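# Load two AA batteries into a remote's battery bay

## Task

Insert both AA batteries into the open battery compartment of the remote control so that each has correct polarity and sits fully seated, compressing its spring; the remote itself may be repositioned.

## Robot and tools

Robot: two arms, left_arm and right_arm, each ending in a two-finger parallel gripper with a wrist camera (cam_left_wrist, cam_right_wrist). Fixed cameras: cam_head_left and cam_head_right (on one rigid beam behind the arms), cam_high and cam_low. All images are 896x504. Calibration data (K, distortion, T_world_to_cam) is provided per camera; fixed cameras may be off by up to about 2.3 degrees and 9 mm, wrist camera poses derive from joint readings and can lag while moving.

Frames. Scene frame: origin at table-top height, midway between the nominal arm bases, a little behind the near table edge; +x points out across the table, +z up, left_arm on the +y side (image left/right does not follow these names). Actual bases: left_arm near (-0.003, +0.326, -0.002) m, right_arm near (0, -0.303, +0.004) m, each almost level. Every hand pose, velocity, target and wrist-camera pose for an arm is reported in that arm's own base frame; fixed cameras and table use the scene frame. Gripper axes: fingers extend along its +z, close along its y. end_effector_position is the midpoint between the pads, under 1 cm behind the tips. Reported positions may be off by a few cm, worse at long reach.

execute_actions(actions, cameras). actions is a list of actions; each action is a table of 1 to 15 rows, each row one 1/30 s step; if fewer than 15 rows, the last repeats to fill. A row is 14 numbers in [-1, 1]: left_arm dx, dy, dz, rx, ry, rz, opening, then the same seven for right_arm, always all 14. The six pose numbers are an offset (not a pose) from that arm's Hand target as it stood when the action began, along that arm's base axes; every row is measured from that same start, so repeating an offset in a new action moves further. Scale: 1.0 = 0.6 m or 180 degrees; rx, ry, rz form a single rotation vector about the Hand target position. Translations longer than 1.0 get shortened along their direction. opening is absolute: +1 fully open (pad gap about 87 mm), +0.5 about 69, 0 about 43, -0.5 about 18, -1 closed. To leave an arm in place send zeros for its six pose numbers and repeat its current opening (a 0 opening is a real command). cameras: list of names, ["all"], or []; default shows all only when actions is empty.

move(target, speed, blend, opening_speed, blocking, cameras). target is one 14-number row or a list of up to 15 rows, same layout and scale as above; every row is an offset from the same starting Hand targets, not chained. Paths are straight, both arms finish together, minimum 0.5 s, cut off at 10 s total. speed: m/s, 0.002 to 2.9, default 0.25 (rotation capped at twice that in rad/s); one value or one per target. blend: corner-rounding radius in m for lists, 0 means stop at each. opening_speed: rate on the -1..+1 scale per second, at least 0.2. blocking=false returns after about 0.5 s while motion continues. No obstacle avoidance; faster moves lag and overshoot more and hit harder. Do not route a path near the arm's own base. The result adds a "move:" line with the ending (done, off_target, moving, held, fault) and limits (limits=paced: pose clipped; limits=held: steps withheld). done means within 10 mm and 2 degrees; neither done nor off_target tells you about contact.

wait(seconds 0 to 10) lets time pass holding commands. stop() brakes a running move. zoom_image(camera, region [x0, y0, x1, y1] in pixels, at most 504 by 504) enlarges part of that camera's latest image. finished_scene(scene: current scene number) ends the scene irreversibly; batteries must stay seated without the robot.

Results: per arm end_effector_position (m) and end_effector_quat_wxyz in its base frame; Hand target (last commanded pose after clipping, basis for next offsets); Tool commands; grip_measured on the command scale; Joint positions (waist, shoulder, elbow, wrist pitch, wrist yaw, wrist roll, gripper 0 closed to 1 open); Joint velocities (may say within noise or be omitted); joint torques in the same order, positive toward larger angles, first three wrap at ±28 N m. Grippers often stop short of Hand target; a new command (even zeros) retries, else send the remaining distance. Orientation commands are clipped to 40 degrees from the current one each step. Check position and tilt after each move.

Gripping: note grip_measured when the pads touch; command about 0.04 less for full force (about 20 N per pad), less reduction for lighter hold. Readings can be off about 1 mm.

Avoid: dropping batteries or the remote, letting anything leave the table, releasing parts that are moving, fast impacts, hard pushes into fixed or heavy objects, grippers or wrist cameras touching each other (the clearance check won't stop that), a gripper closing on the other arm's fingers, strain on camera cables, and the bar, plate (up to about 3 cm high) and rail near the bases. Loose objects may be nudged unexpectedly. A blocked arm keeps pushing until commanded back past its gripper. Long holds, stretched reach or pushing at unreachable poses heat motors: MOTOR HOT at 75 °C, fold-and-idle fault at 90 °C, collapse at 100 °C. Joint limits (rad): waist -2.618 to 3.054, shoulder 0.000 to 3.142, elbow 0.000 to 3.142 (straight 2.901), wrist pitch and yaw -1.571 to 1.571, wrist roll -2.094 to 2.094.

Each tool is called after "Request:" as name(argument=value, ...) on one line, values as JSON.

## Session

Request:
execute_actions(actions=[])

Scene clock: 0.00 s.
left_arm: end_effector_position=(+0.3529, +0.0392, +0.0671) grip_measured=+0.993 end_effector_quat_wxyz=(+0.633, -0.130, +0.759, +0.080) | right_arm: end_effector_position=(+0.3689, -0.0307, +0.0673) grip_measured=+1.000 end_effector_quat_wxyz=(+0.637, +0.021, +0.768, -0.067)
Joint positions: left_arm=[-0.036 1.505 0.188 1.12 -0.326 -0.107 0.996] | right_arm=[-0.028 1.561 0.226 1.152 0.103 -0.058 1]
Joint velocities: within noise
Joint torques (N m): no reading
Heat: left arm: 26 °C; right arm: 25 °C.
Hand target: left_arm +0.3572, +0.0383, +0.0746; +0.643, -0.130, +0.751, +0.078 | right_arm +0.3712, -0.0315, +0.0728; +0.643, +0.023, +0.763, -0.068
Tool commands: left_gripper/opening=+1.0 right_gripper/opening=+1.0
camera_calibration:
cam_left_wrist: T_world_to_cam=[[0.284419, -0.957339, 0.0510589, -0.0706622], [-0.833328, -0.273206, -0.480544, 0.358131], [0.473993, 0.0941271, -0.875483, 0.032799], [0, 0, 0, 1]] pos_world=[0.302991, 0.0271084, 0.20442]
cam_right_wrist: T_world_to_cam=[[-0.120912, -0.98933, 0.0812772, 0.00694427], [-0.890584, 0.0719492, -0.449092, 0.374072], [0.438453, -0.126685, -0.889781, 0.0370666], [0, 0, 0, 1]] pos_world=[0.31773, -0.0153482, 0.20041]

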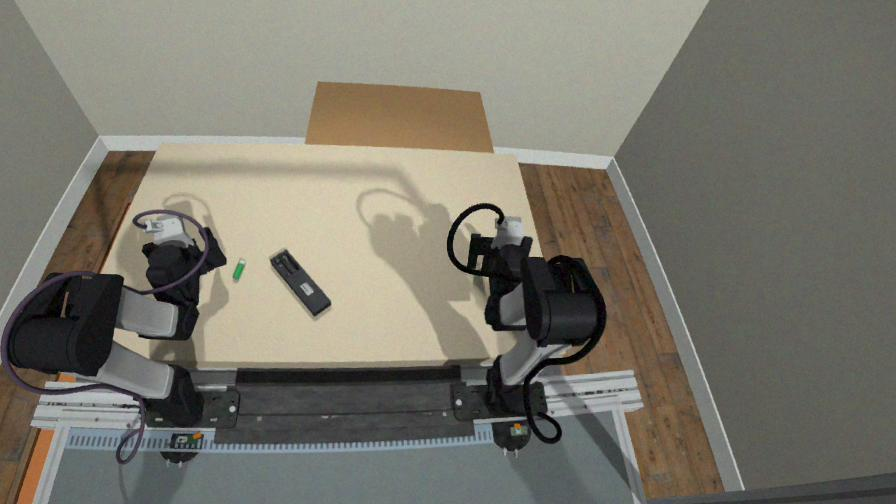

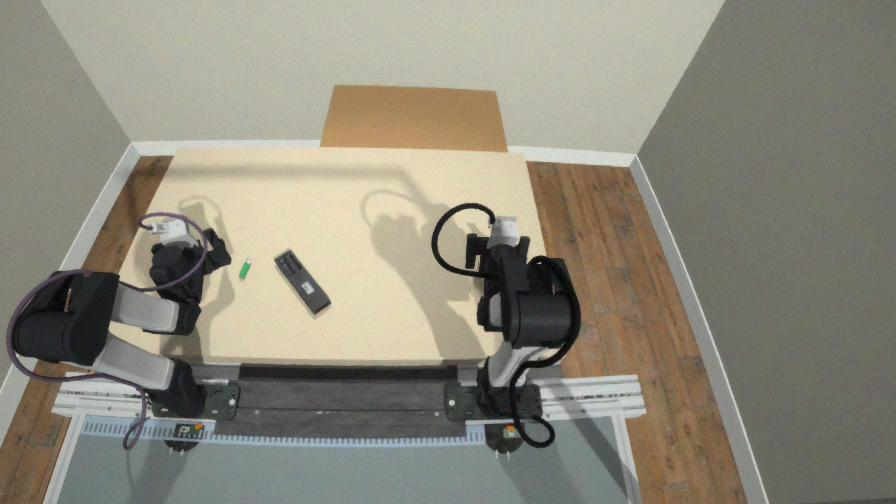

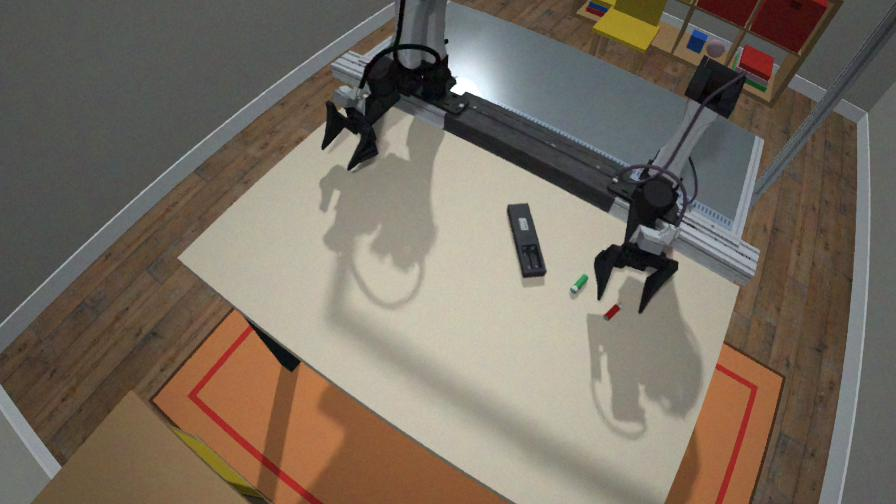

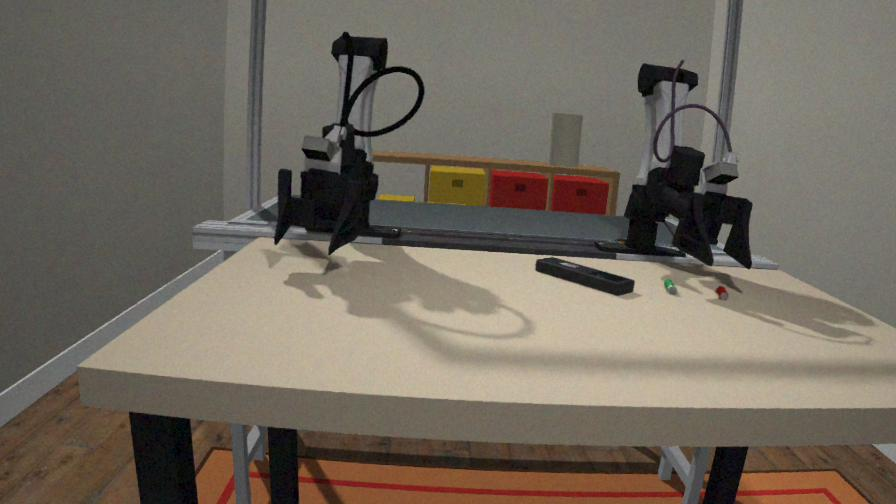

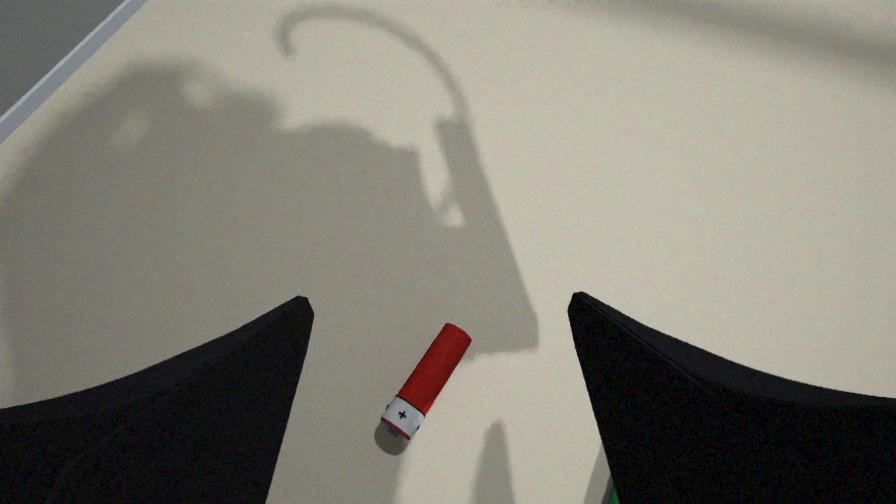

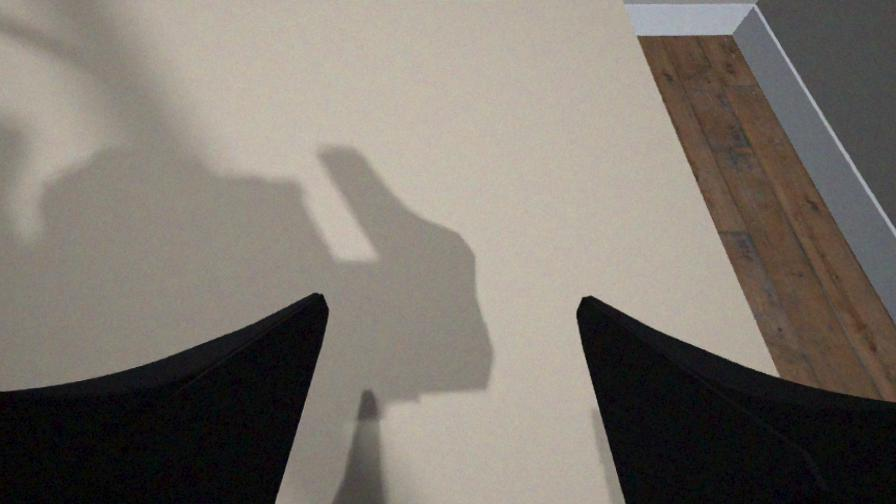

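Request:
zoom_image(camera="cam_head_left", region=[210, 220, 350, 330])

Request:
zoom_image(camera="cam_high", region=[490, 190, 640, 330])

Request:
zoom_image(camera="cam_low", region=[510, 220, 750, 320])

Scaled by 3.600 from the camera's 896x504 image, which has a finer 1280x720 frame.

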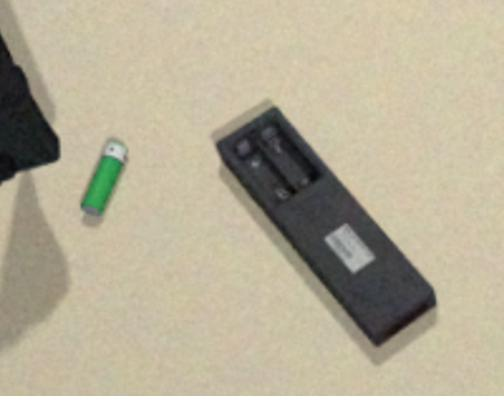

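Scaled by 3.360 from the camera's 896x504 image, which has a finer 1280x720 frame.

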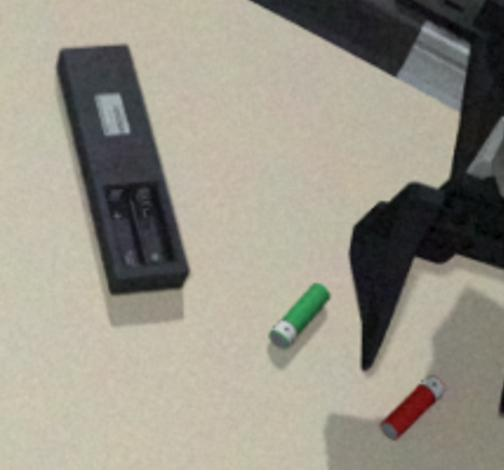

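Scaled by 2.100 from the camera's 896x504 image, which has a finer 1280x720 frame.

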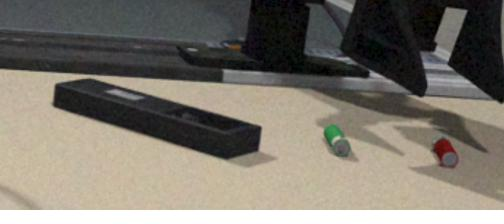

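Request:
zoom_image(camera="cam_low", region=[580, 40, 800, 310])

Request:
zoom_image(camera="cam_head_left", region=[100, 190, 300, 340])

Scaled by 1.867 from the camera's 896x504 image, which has a finer 1280x720 frame.

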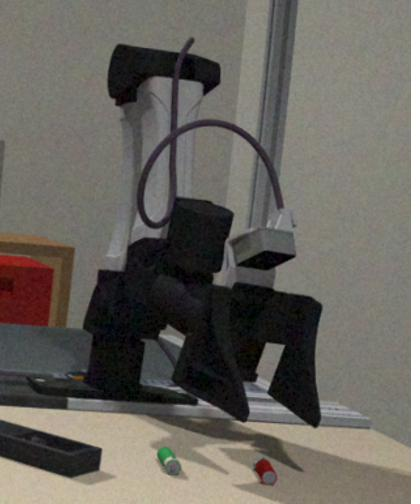

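Scaled by 2.520 from the camera's 896x504 image, which has a finer 1280x720 frame.

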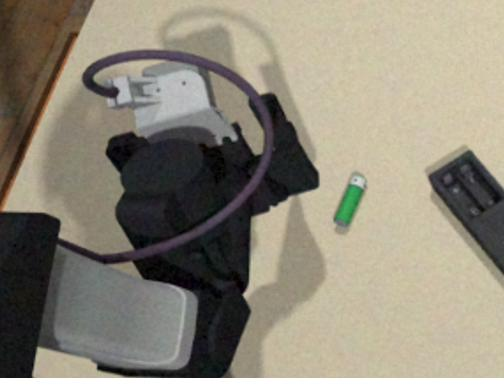

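Request:
move(target=[-0.05,-0.1,0.2,0,0.25,0,1,0,0,0.1,0,0,0,1], cameras=["all"])

Scene clock: 6.20 s.
left_arm: end_effector_position=(+0.3199, -0.0155, +0.1863) grip_measured=+0.993 end_effector_quat_wxyz=(+0.294, -0.085, +0.943, +0.132) | right_arm: end_effector_position=(+0.3642, -0.0306, +0.1145) grip_measured=+1.000 end_effector_quat_wxyz=(+0.626, +0.021, +0.777, -0.067)
Joint positions: left_arm=[-0.243 1.43 1.345 -0.975 -0.431 -0.308 0.996] | right_arm=[-0.028 1.231 0.328 0.692 0.103 -0.058 1]
Joint torques (N m): left_arm=[-1.59 -4.75 10.36 1.28 -0.1 -0.08] | right_arm=[-0.7 -5.08 8.79 1.84 0.04 0.01]
Heat: left arm: 27 °C; right arm: 27 °C.
Hand target: left_arm +0.3273, -0.0218, +0.1948; +0.307, -0.090, +0.940, +0.121 | right_arm +0.3712, -0.0315, +0.1329; +0.643, +0.023, +0.762, -0.068
Off the commanded pose: left_arm 0.013 m, 2 deg | right_arm 0.020 m, 3 deg.
move: off_target (left_arm, right_arm)
camera_calibration:
cam_left_wrist: T_world_to_cam=[[0.2339, -0.954978, -0.182507, -0.0599826], [-0.928957, -0.274907, 0.247919, 0.267831], [-0.28693, 0.111553, -0.951434, 0.415784], [0, 0, 0, 1]] pos_world=[0.382135, -0.0300352, 0.318243]
cam_right_wrist: T_world_to_cam=[[-0.118604, -0.989394, 0.0838562, 0.00150852], [-0.902901, 0.0723229, -0.42372, 0.392733], [0.413162, -0.125969, -0.901903, 0.0918107], [0, 0, 0, 1]] pos_world=[0.316846, -0.0153458, 0.249087]

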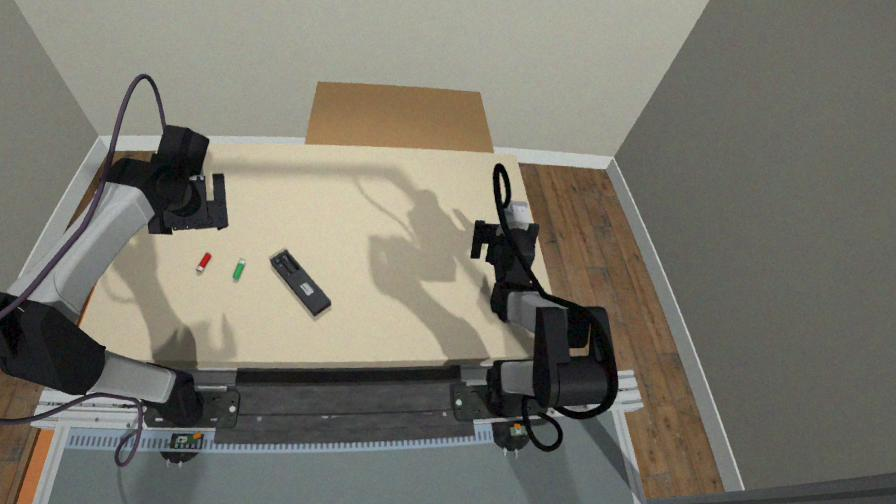

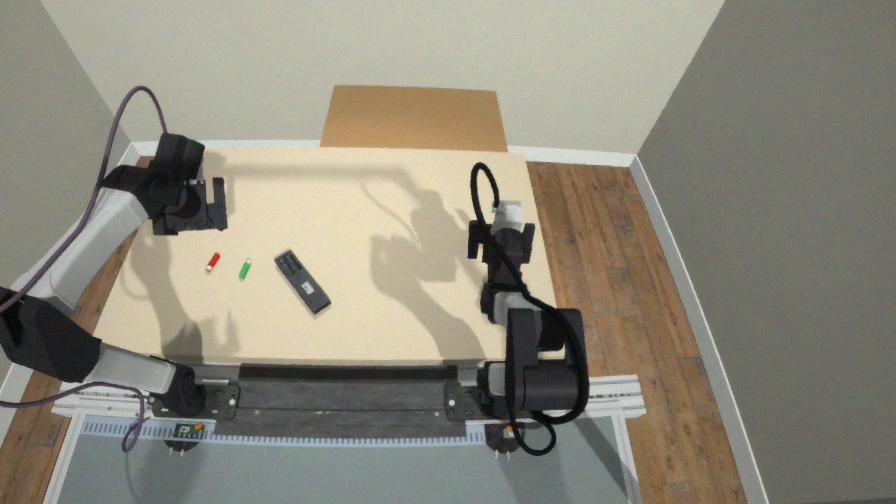

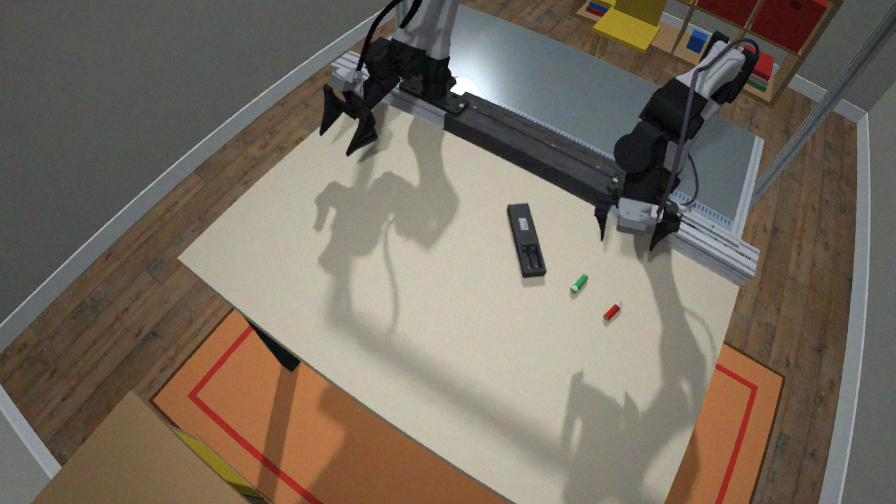

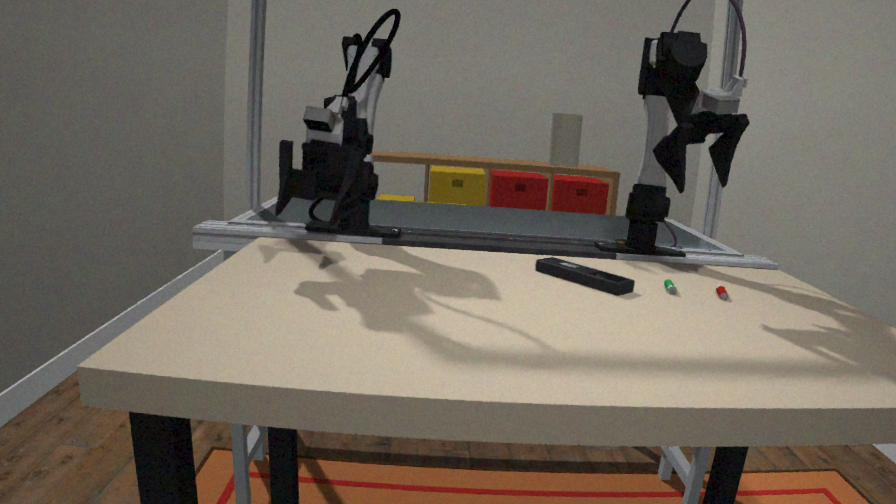

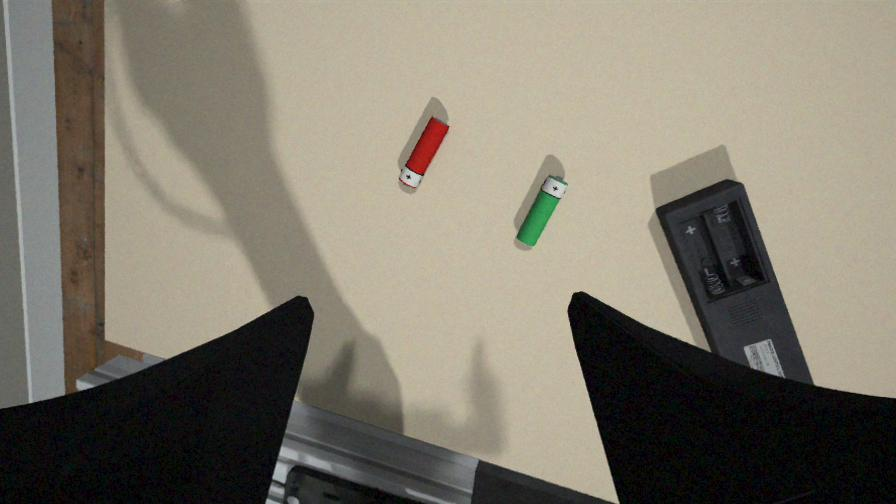

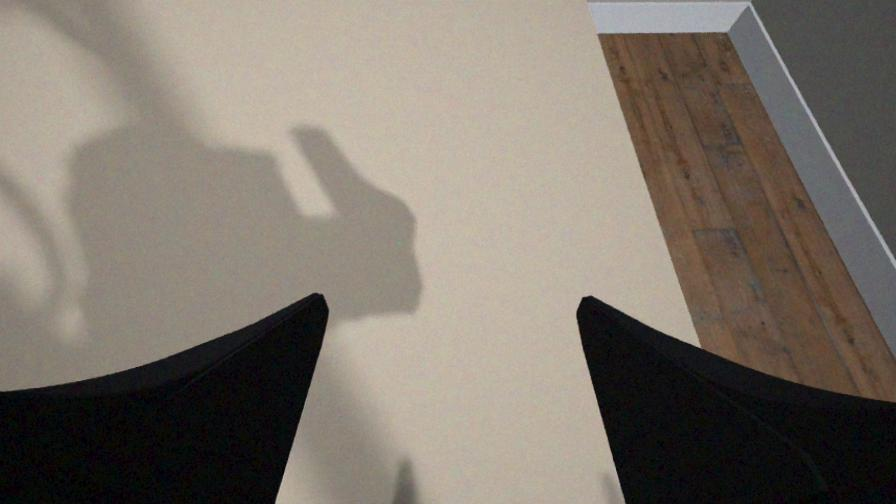

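Request:
zoom_image(camera="cam_left_wrist", region=[640, 150, 820, 390])

Request:
zoom_image(camera="cam_left_wrist", region=[380, 80, 600, 260])

Scaled by 2.100 from the camera's 896x504 image, which has a finer 1280x720 frame.

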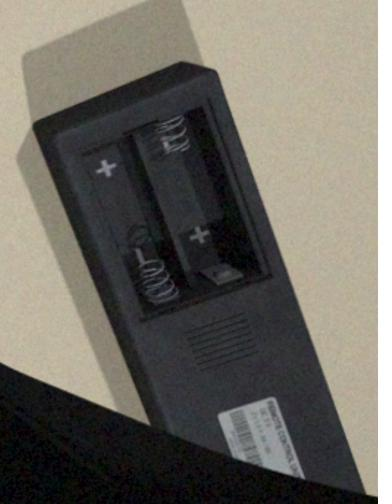

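Scaled by 2.291 from the camera's 896x504 image, which has a finer 1280x720 frame.

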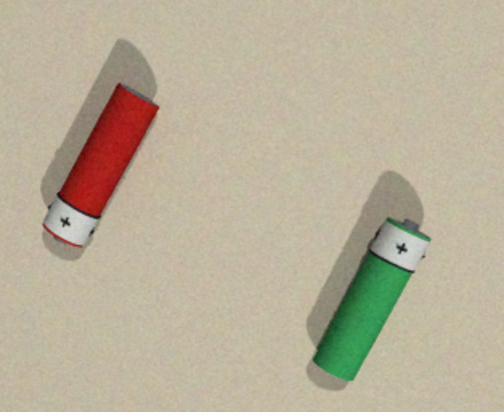

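Request:
move(target=[0.02,-0.055,-0.145,-0.0647,0.205,-0.101,0.1,0,0,0,0,0,0,1], cameras=["cam_left_wrist","cam_low","cam_head_left"])

Scene clock: 12.53 s.
left_arm: end_effector_position=(+0.3322, -0.0543, +0.1037) grip_measured=+0.100 end_effector_quat_wxyz=(-0.009, +0.065, +0.998, +0.007) | right_arm: end_effector_position=(+0.3642, -0.0306, +0.1145) grip_measured=+1.000 end_effector_quat_wxyz=(+0.626, +0.021, +0.777, -0.067)
Joint positions: left_arm=[-0.164 2.005 1.762 -1.348 -0.011 -0.034 0.55] | right_arm=[-0.028 1.231 0.328 0.692 0.103 -0.058 1]
Joint torques (N m): left_arm=[-0.38 -8.75 9.29 0.31 0.16 0.3] | right_arm=[-0.65 -5.09 8.81 1.85 0.05 0.01]
Heat: left arm: 28 °C; right arm: 29 °C.
Hand target: left_arm +0.3391, -0.0548, +0.1077; +0.000, +0.069, +0.998, +0.000 | right_arm +0.3712, -0.0315, +0.1329; +0.643, +0.023, +0.762, -0.068
Off the commanded pose: left_arm 0.008 m, 1 deg | right_arm 0.020 m, 3 deg.
move: off_target (right_arm)
camera_calibration:
cam_left_wrist: T_world_to_cam=[[-0.123195, -0.992374, 0.00401358, -0.017723], [-0.61453, 0.0794634, 0.784882, 0.148163], [-0.779215, 0.0942274, -0.619633, 0.47329], [0, 0, 0, 1]] pos_world=[0.457662, -0.0739582, 0.177047]
Images, in order (width x height): cam_head_left 896x504, cam_low 896x504, cam_left_wrist 896x504.

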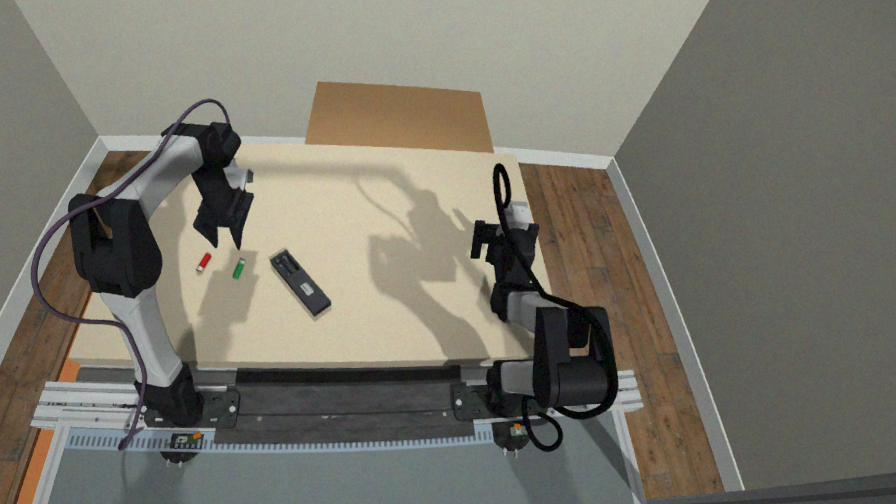

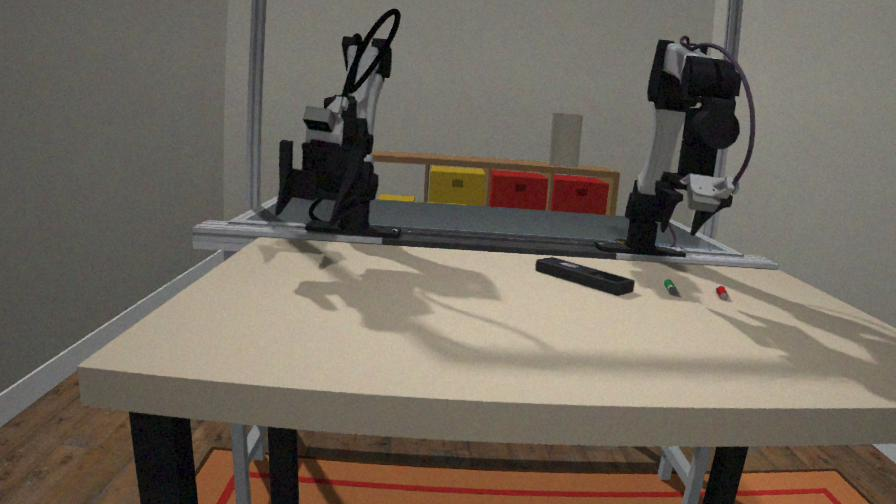

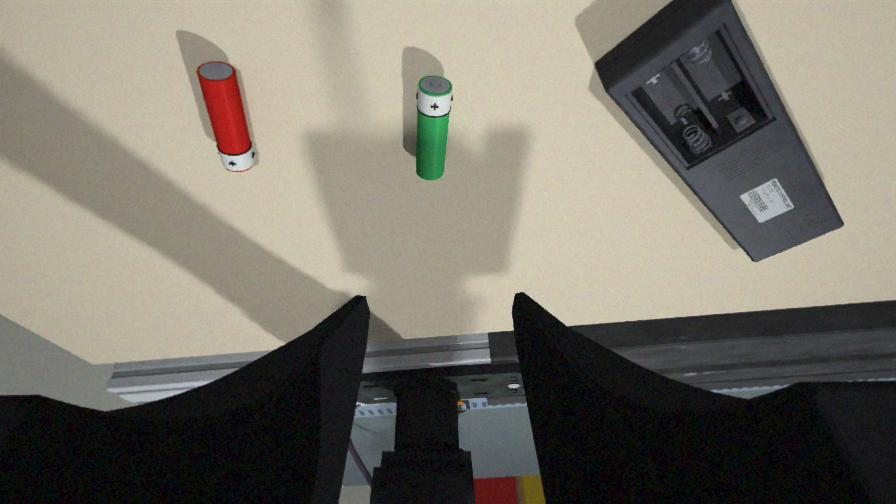

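Request:
move(target=[-0.008,0.002,-0.125,0,0,-0.01,0.1,0,0,0,0,0,0,1], cameras=["cam_left_wrist","cam_low"])

Request:
zoom_image(camera="cam_low", region=[610, 180, 790, 310])

Scene clock: 14.23 s.
left_arm: end_effector_position=(+0.3307, -0.0529, +0.0357) grip_measured=+0.100 end_effector_quat_wxyz=(-0.006, +0.079, +0.997, +0.006) | right_arm: end_effector_position=(+0.3642, -0.0306, +0.1145) grip_measured=+1.000 end_effector_quat_wxyz=(+0.626, +0.021, +0.777, -0.067)
Joint positions: left_arm=[-0.164 2.027 1.523 -1.08 -0.011 -0.005 0.55] | right_arm=[-0.028 1.231 0.328 0.692 0.103 -0.058 1]
Joint torques (N m): left_arm=[-0.54 -9.1 6.15 0.54 0.14 0.28] | right_arm=[-0.68 -5.11 8.81 1.84 0.03 0]
Heat: left arm: 29 °C; right arm: 30 °C.
Hand target: left_arm +0.3343, -0.0536, +0.0326; -0.001, +0.085, +0.996, +0.000 | right_arm +0.3712, -0.0315, +0.1329; +0.643, +0.023, +0.762, -0.068
Off the commanded pose: left_arm 0.005 m, 1 deg | right_arm 0.020 m, 3 deg.
move: off_target (right_arm)
camera_calibration:
cam_left_wrist: T_world_to_cam=[[-0.152327, -0.988317, 0.00505612, -0.00646676], [-0.616319, 0.0989886, 0.78125, 0.202234], [-0.772624, 0.115889, -0.624197, 0.428907], [0, 0, 0, 1]] pos_world=[0.455039, -0.0761158, 0.10976]
Images, in order (width x height): cam_low 896x504, cam_left_wrist 896x504.

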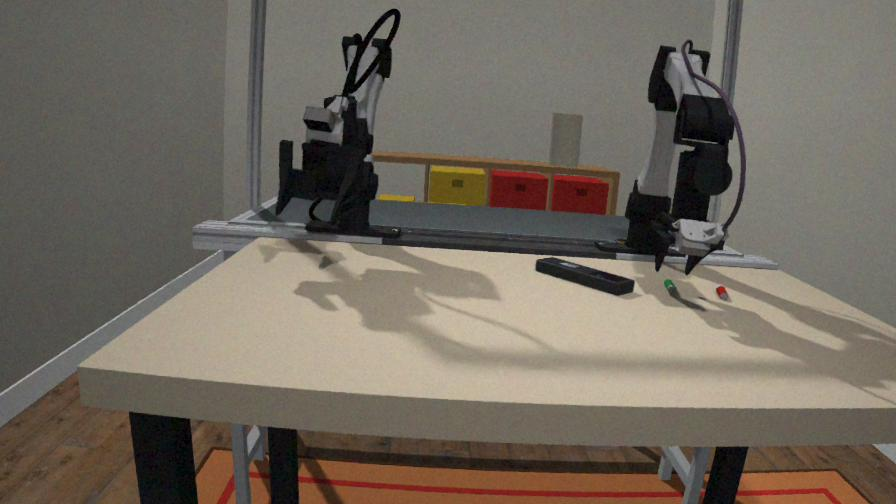

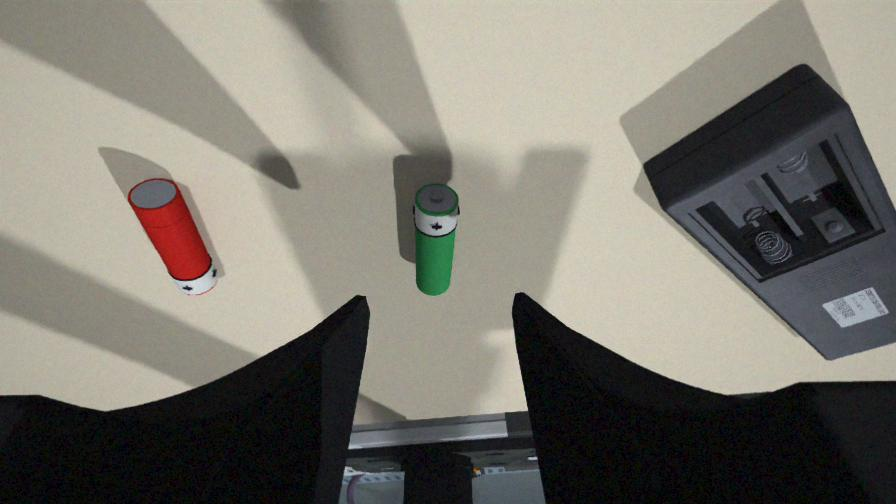

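Scaled by 2.800 from the camera's 896x504 image, which has a finer 1280x720 frame.

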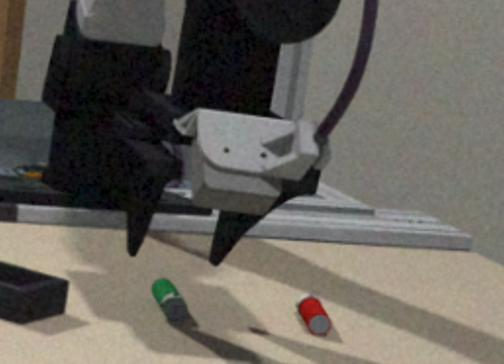

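Request:
move(target=[[0,0,-0.043,0,0,0,0.1,0,0,0,0,0,0,1],[0,0,-0.043,0,0,0,-0.75,0,0,0,0,0,0,1]], speed=0.1, opening_speed=1, cameras=["cam_left_wrist"])

Scene clock: 16.80 s.
left_arm: end_effector_position=(+0.3317, -0.0532, +0.0115) grip_measured=-0.617 end_effector_quat_wxyz=(-0.003, +0.080, +0.997, +0.005) | right_arm: end_effector_position=(+0.3642, -0.0306, +0.1145) grip_measured=+1.000 end_effector_quat_wxyz=(+0.626, +0.021, +0.777, -0.067)
Joint positions: left_arm=[-0.164 2.054 1.463 -0.988 -0.01 -0.004 0.192] | right_arm=[-0.028 1.231 0.328 0.692 0.103 -0.058 1]
Joint torques (N m): left_arm=[-0.59 -8.76 5.89 0.54 0.15 0.28] | right_arm=[-0.66 -5.08 8.85 1.84 0.04 0.01]
Heat: left arm: 29 °C; right arm: 31 °C.
Hand target: left_arm +0.3343, -0.0536, +0.0068; -0.001, +0.085, +0.996, +0.000 | right_arm +0.3712, -0.0315, +0.1329; +0.643, +0.023, +0.762, -0.068
Off the commanded pose: left_arm 0.005 m, 1 deg | right_arm 0.020 m, 3 deg.
move: off_target (right_arm)
camera_calibration:
cam_left_wrist: T_world_to_cam=[[-0.152667, -0.98826, 0.00586186, -0.00634858], [-0.620557, 0.100477, 0.777697, 0.223382], [-0.769156, 0.115091, -0.628612, 0.413543], [0, 0, 0, 1]] pos_world=[0.455731, -0.076314, 0.0862715]
Images, in order (width x height): cam_left_wrist 896x504.

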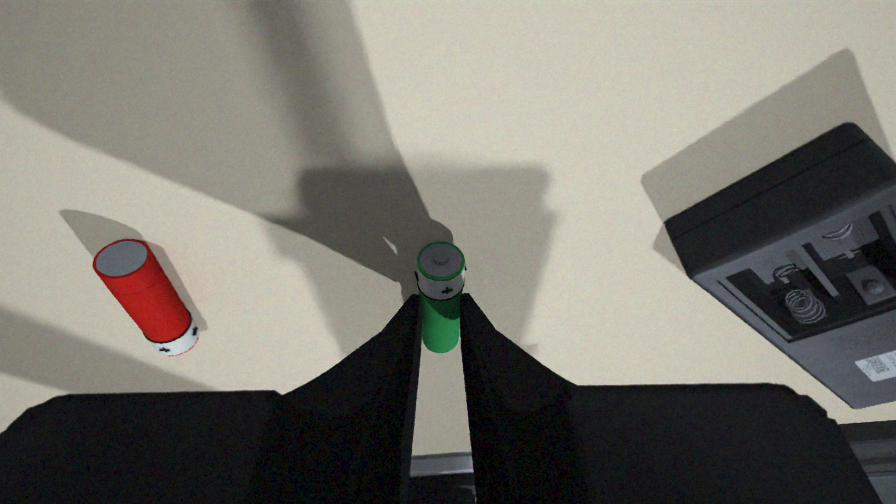

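Request:
move(target=[[0,0,0.14,0,0,0,-0.75,0,0,0,0,0,0,1],[0.145,-0.486,0.14,0,0,0.292,-0.75,0,0,0,0,0,0,1],[0.145,-0.486,0.035,0,0,0.292,-0.75,0,0,0,0,0,0,1]], blend=[0.04,0.03,0], cameras=["cam_left_wrist","cam_head_left"])

Scene clock: 20.33 s.
left_arm: end_effector_position=(+0.4144, -0.3374, +0.0181) grip_measured=-0.617 end_effector_quat_wxyz=(+0.031, -0.371, +0.927, -0.048) | right_arm: end_effector_position=(+0.3642, -0.0306, +0.1145) grip_measured=+1.000 end_effector_quat_wxyz=(+0.626, +0.021, +0.777, -0.067)
Joint positions: left_arm=[-0.607 2.813 2.846 -1.49 0.001 -1.367 0.192] | right_arm=[-0.028 1.231 0.328 0.692 0.103 -0.058 1]
Joint torques (N m): left_arm=[-1.13 -14.32 8.16 0.72 0.05 0] | right_arm=[-0.66 -5.07 8.8 1.84 0.04 0.01]
Heat: left arm: 29 °C; right arm: 31 °C.
Hand target: left_arm +0.4215, -0.3451, +0.0279; +0.000, -0.365, +0.931, +0.000 | right_arm +0.3712, -0.0315, +0.1329; +0.643, +0.023, +0.762, -0.068
Off the commanded pose: left_arm 0.014 m, 7 deg | right_arm 0.020 m, 3 deg.
elbow stopped short (left arm): the move would have taken joint 3 (elbow) straighter than the controller allows.
move: off_target (left_arm, right_arm)
camera_calibration:
cam_left_wrist: T_world_to_cam=[[0.686965, -0.715351, 0.127876, -0.532626], [-0.536881, -0.381021, 0.752716, 0.101448], [-0.489733, -0.585744, -0.645806, 0.161962], [0, 0, 0, 1]] pos_world=[0.499679, -0.247492, 0.0963447]
Images, in order (width x height): cam_head_left 896x504, cam_left_wrist 896x504.

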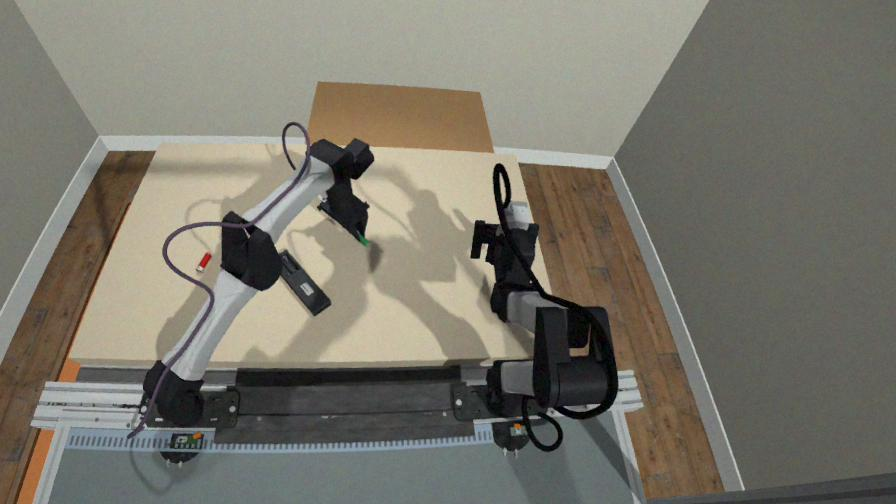

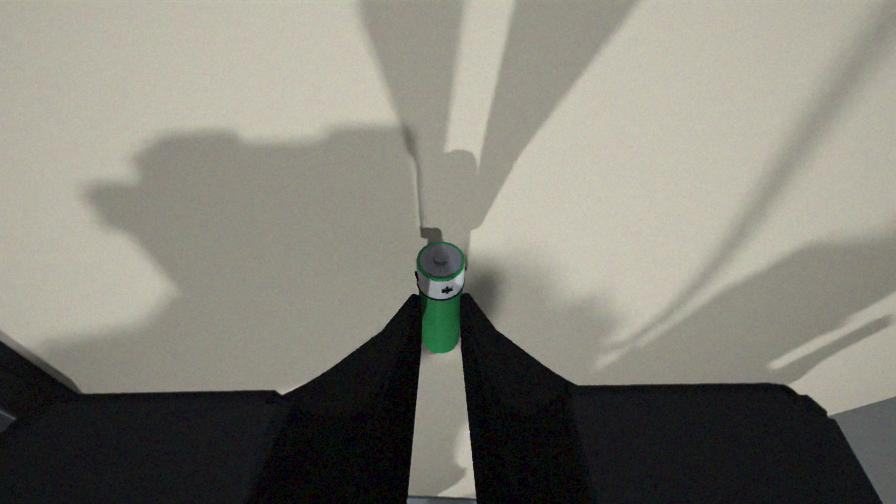

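Request:
move(target=[[-0.08,0.058,0.01,0,0,0,-0.75,0,0,0,0,0,0,1]], cameras=["cam_left_wrist"])

Scene clock: 22.13 s.
left_arm: end_effector_position=(+0.3684, -0.3058, +0.0128) grip_measured=-0.617 end_effector_quat_wxyz=(-0.018, -0.371, +0.928, +0.025) | right_arm: end_effector_position=(+0.3642, -0.0306, +0.1145) grip_measured=+1.000 end_effector_quat_wxyz=(+0.626, +0.021, +0.777, -0.067)
Joint positions: left_arm=[-0.606 2.621 2.445 -1.456 0.003 -1.368 0.192] | right_arm=[-0.028 1.231 0.328 0.692 0.103 -0.058 1]
Joint torques (N m): left_arm=[-1.09 -17.05 5.82 0.32 -0.04 0.24] | right_arm=[-0.64 -5.08 8.8 1.84 0.03 0.02]
Heat: left arm: 29 °C; right arm: 32 °C.
Hand target: left_arm +0.3734, -0.3104, +0.0338; +0.000, -0.365, +0.931, +0.000 | right_arm +0.3712, -0.0315, +0.1329; +0.643, +0.023, +0.762, -0.068
Off the commanded pose: left_arm 0.022 m, 4 deg | right_arm 0.020 m, 3 deg.
move: off_target (left_arm, right_arm)
camera_calibration:
cam_left_wrist: T_world_to_cam=[[0.693662, -0.718991, -0.0434281, -0.47924], [-0.424635, -0.456887, 0.781626, 0.0278391], [-0.581824, -0.523743, -0.622233, 0.207184], [0, 0, 0, 1]] pos_world=[0.464796, -0.223338, 0.0863445]
Images, in order (width x height): cam_left_wrist 896x504.

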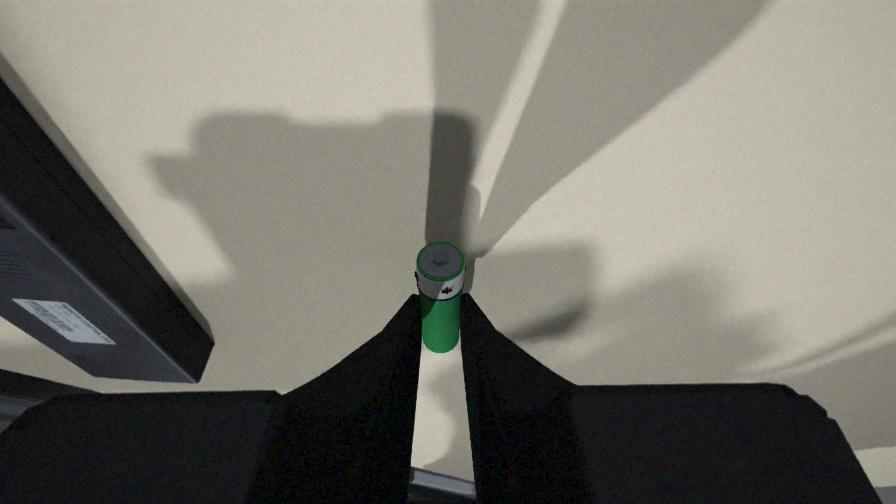

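Request:
move(target=[0.008,-0.008,-0.0135,0,0,0,-0.75,0,0,0,0,0,0,1], speed=0.05, cameras=["cam_left_wrist"])

Scene clock: 23.13 s.
left_arm: end_effector_position=(+0.3722, -0.3084, +0.0172) grip_measured=-0.617 end_effector_quat_wxyz=(-0.013, -0.372, +0.928, +0.016) | right_arm: end_effector_position=(+0.3642, -0.0306, +0.1145) grip_measured=+1.000 end_effector_quat_wxyz=(+0.626, +0.021, +0.777, -0.067)
Joint positions: left_arm=[-0.606 2.621 2.464 -1.456 0.003 -1.368 0.192] | right_arm=[-0.028 1.231 0.328 0.692 0.103 -0.058 1]
Joint torques (N m): left_arm=[-1.36 -13.23 9.13 0.3 -0.03 0.21] | right_arm=[-0.64 -5.07 8.8 1.84 0.05 0.01]
Heat: left arm: 29 °C; right arm: 32 °C.
Hand target: left_arm +0.3782, -0.3152, +0.0257; +0.000, -0.365, +0.931, +0.000 | right_arm +0.3712, -0.0315, +0.1329; +0.643, +0.023, +0.762, -0.068
Off the commanded pose: left_arm 0.012 m, 3 deg | right_arm 0.020 m, 3 deg.
move: off_target (left_arm, right_arm)
camera_calibration:
cam_left_wrist: T_world_to_cam=[[0.69418, -0.719403, -0.0239588, -0.484203], [-0.437364, -0.447999, 0.77975, 0.0322439], [-0.571688, -0.530808, -0.625633, 0.204913], [0, 0, 0, 1]] pos_world=[0.467372, -0.225122, 0.0914574]
Images, in order (width x height): cam_left_wrist 896x504.

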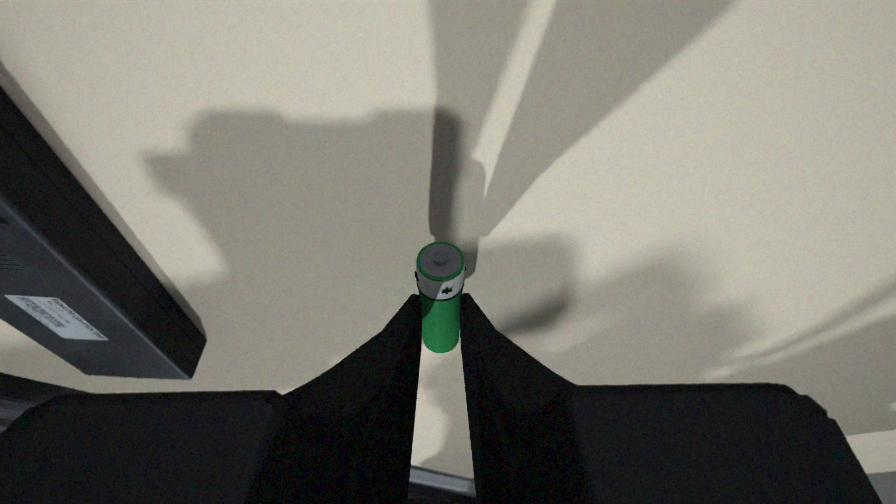

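Request:
move(target=[0,0,-0.018,0,0,0,-0.75,0,0,0,0,0,0,1], speed=0.05, cameras=["cam_left_wrist"])

Scene clock: 24.27 s.
left_arm: end_effector_position=(+0.3772, -0.3119, +0.0139) grip_measured=-0.617 end_effector_quat_wxyz=(-0.006, -0.372, +0.928, +0.007) | right_arm: end_effector_position=(+0.3642, -0.0306, +0.1145) grip_measured=+1.000 end_effector_quat_wxyz=(+0.626, +0.021, +0.777, -0.067)
Joint positions: left_arm=[-0.606 2.621 2.453 -1.421 0.003 -1.368 0.192] | right_arm=[-0.028 1.231 0.328 0.692 0.103 -0.058 1]
Joint torques (N m): left_arm=[-1.36 -13.59 5.9 0.37 -0.03 0.22] | right_arm=[-0.66 -5.04 8.77 1.84 0.04 0.01]
Heat: left arm: 29 °C; right arm: 32 °C.
Hand target: left_arm +0.3781, -0.3152, +0.0149; -0.001, -0.365, +0.931, +0.000 | right_arm +0.3712, -0.0315, +0.1329; +0.643, +0.023, +0.762, -0.068
Off the commanded pose: left_arm 0.004 m, 1 deg | right_arm 0.020 m, 3 deg.
move: off_target (right_arm)
camera_calibration:
cam_left_wrist: T_world_to_cam=[[0.694448, -0.719543, -0.000747925, -0.490749], [-0.452528, -0.437553, 0.777023, 0.0445491], [-0.559429, -0.539264, -0.629471, 0.196602], [0, 0, 0, 1]] pos_world=[0.470944, -0.227602, 0.0887725]
Images, in order (width x height): cam_left_wrist 896x504.

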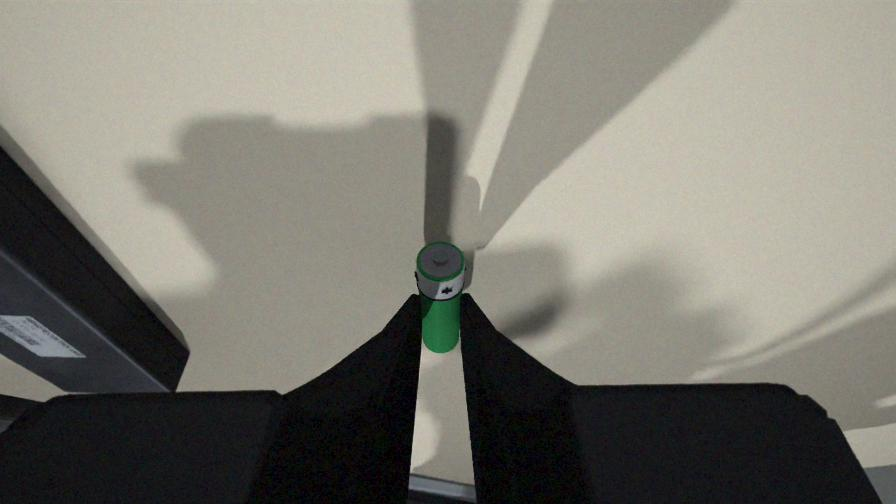

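Request:
move(target=[0,0,-0.016,0,0,0,-0.75,0,0,0,0,0,0,1], speed=0.04, cameras=["cam_left_wrist"])

Scene clock: 25.07 s.
left_arm: end_effector_position=(+0.3759, -0.3111, +0.0064) grip_measured=-0.617 end_effector_quat_wxyz=(-0.009, -0.372, +0.928, +0.010) | right_arm: end_effector_position=(+0.3642, -0.0306, +0.1145) grip_measured=+1.000 end_effector_quat_wxyz=(+0.626, +0.021, +0.777, -0.067)
Joint positions: left_arm=[-0.606 2.621 2.422 -1.398 0.004 -1.368 0.192] | right_arm=[-0.028 1.231 0.328 0.692 0.103 -0.058 1]
Joint torques (N m): left_arm=[-1.4 -13.68 4.86 0.59 -0.05 0.21] | right_arm=[-0.65 -5.08 8.81 1.83 0.05 0]
Heat: left arm: 29 °C; right arm: 32 °C.
Hand target: left_arm +0.3782, -0.3152, +0.0053; +0.000, -0.365, +0.931, +0.000 | right_arm +0.3712, -0.0315, +0.1329; +0.643, +0.023, +0.762, -0.068
Off the commanded pose: left_arm 0.005 m, 2 deg | right_arm 0.020 m, 3 deg.
move: off_target (right_arm)
camera_calibration:
cam_left_wrist: T_world_to_cam=[[0.694373, -0.719565, -0.00855451, -0.489188], [-0.447262, -0.440855, 0.778206, 0.0470734], [-0.563741, -0.536539, -0.627951, 0.194098], [0, 0, 0, 1]] pos_world=[0.470154, -0.227108, 0.0810668]
Images, in order (width x height): cam_left_wrist 896x504.

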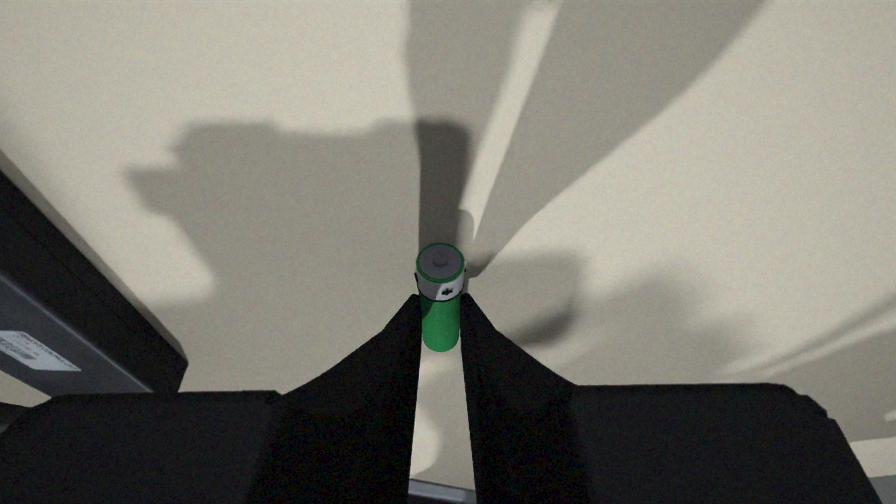

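Request:
move(target=[0,0,-0.007,0,0,0,-0.75,0,0,0,0,0,0,1], speed=0.03, cameras=["cam_left_wrist","cam_low"])

Request:
zoom_image(camera="cam_low", region=[520, 200, 680, 300])

Scene clock: 26.03 s.
left_arm: end_effector_position=(+0.3757, -0.3111, +0.0058) grip_measured=-0.617 end_effector_quat_wxyz=(-0.009, -0.372, +0.928, +0.009) | right_arm: end_effector_position=(+0.3642, -0.0306, +0.1145) grip_measured=+1.000 end_effector_quat_wxyz=(+0.626, +0.021, +0.777, -0.067)
Joint positions: left_arm=[-0.606 2.616 2.412 -1.39 0.004 -1.368 0.192] | right_arm=[-0.028 1.231 0.328 0.692 0.103 -0.058 1]
Joint torques (N m): left_arm=[-1.39 -13.39 4.4 0.68 -0.05 0.23] | right_arm=[-0.72 -5.08 8.79 1.84 0.05 0.01]
Heat: left arm: 29 °C; right arm: 33 °C.
Hand target: left_arm +0.3782, -0.3152, +0.0011; +0.000, -0.365, +0.931, +0.000 | right_arm +0.3712, -0.0315, +0.1329; +0.643, +0.023, +0.762, -0.068
Off the commanded pose: left_arm 0.007 m, 2 deg | right_arm 0.020 m, 3 deg.
move: off_target (right_arm)
camera_calibration:
cam_left_wrist: T_world_to_cam=[[0.694436, -0.719521, -0.00694439, -0.48913], [-0.447838, -0.439738, 0.778506, 0.0480737], [-0.563205, -0.537513, -0.627599, 0.193099], [0, 0, 0, 1]] pos_world=[0.469953, -0.227006, 0.0803662]
Images, in order (width x height): cam_low 896x504, cam_left_wrist 896x504.

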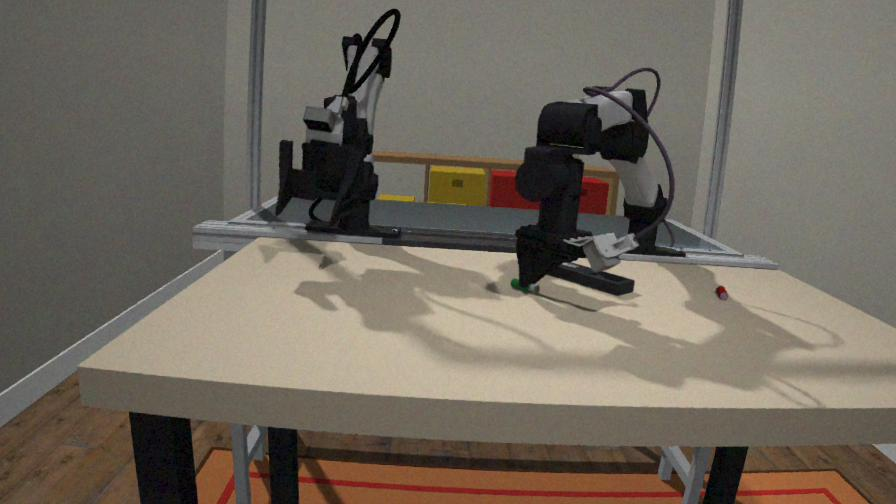

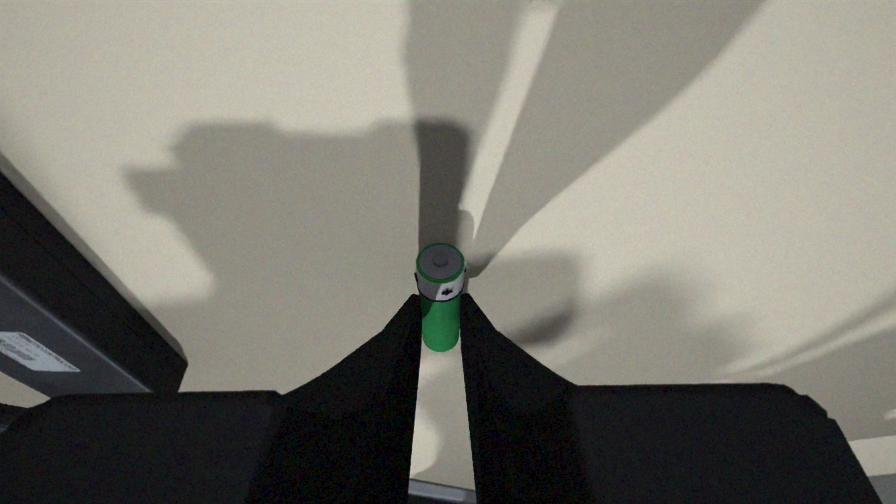

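Scaled by 3.150 from the camera's 896x504 image, which has a finer 1280x720 frame.

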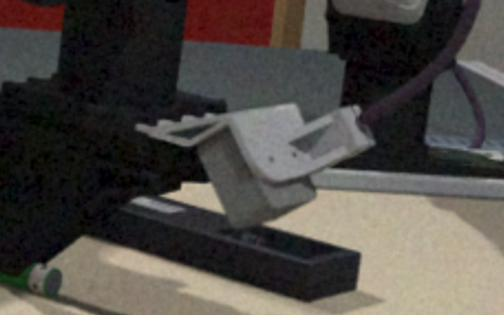

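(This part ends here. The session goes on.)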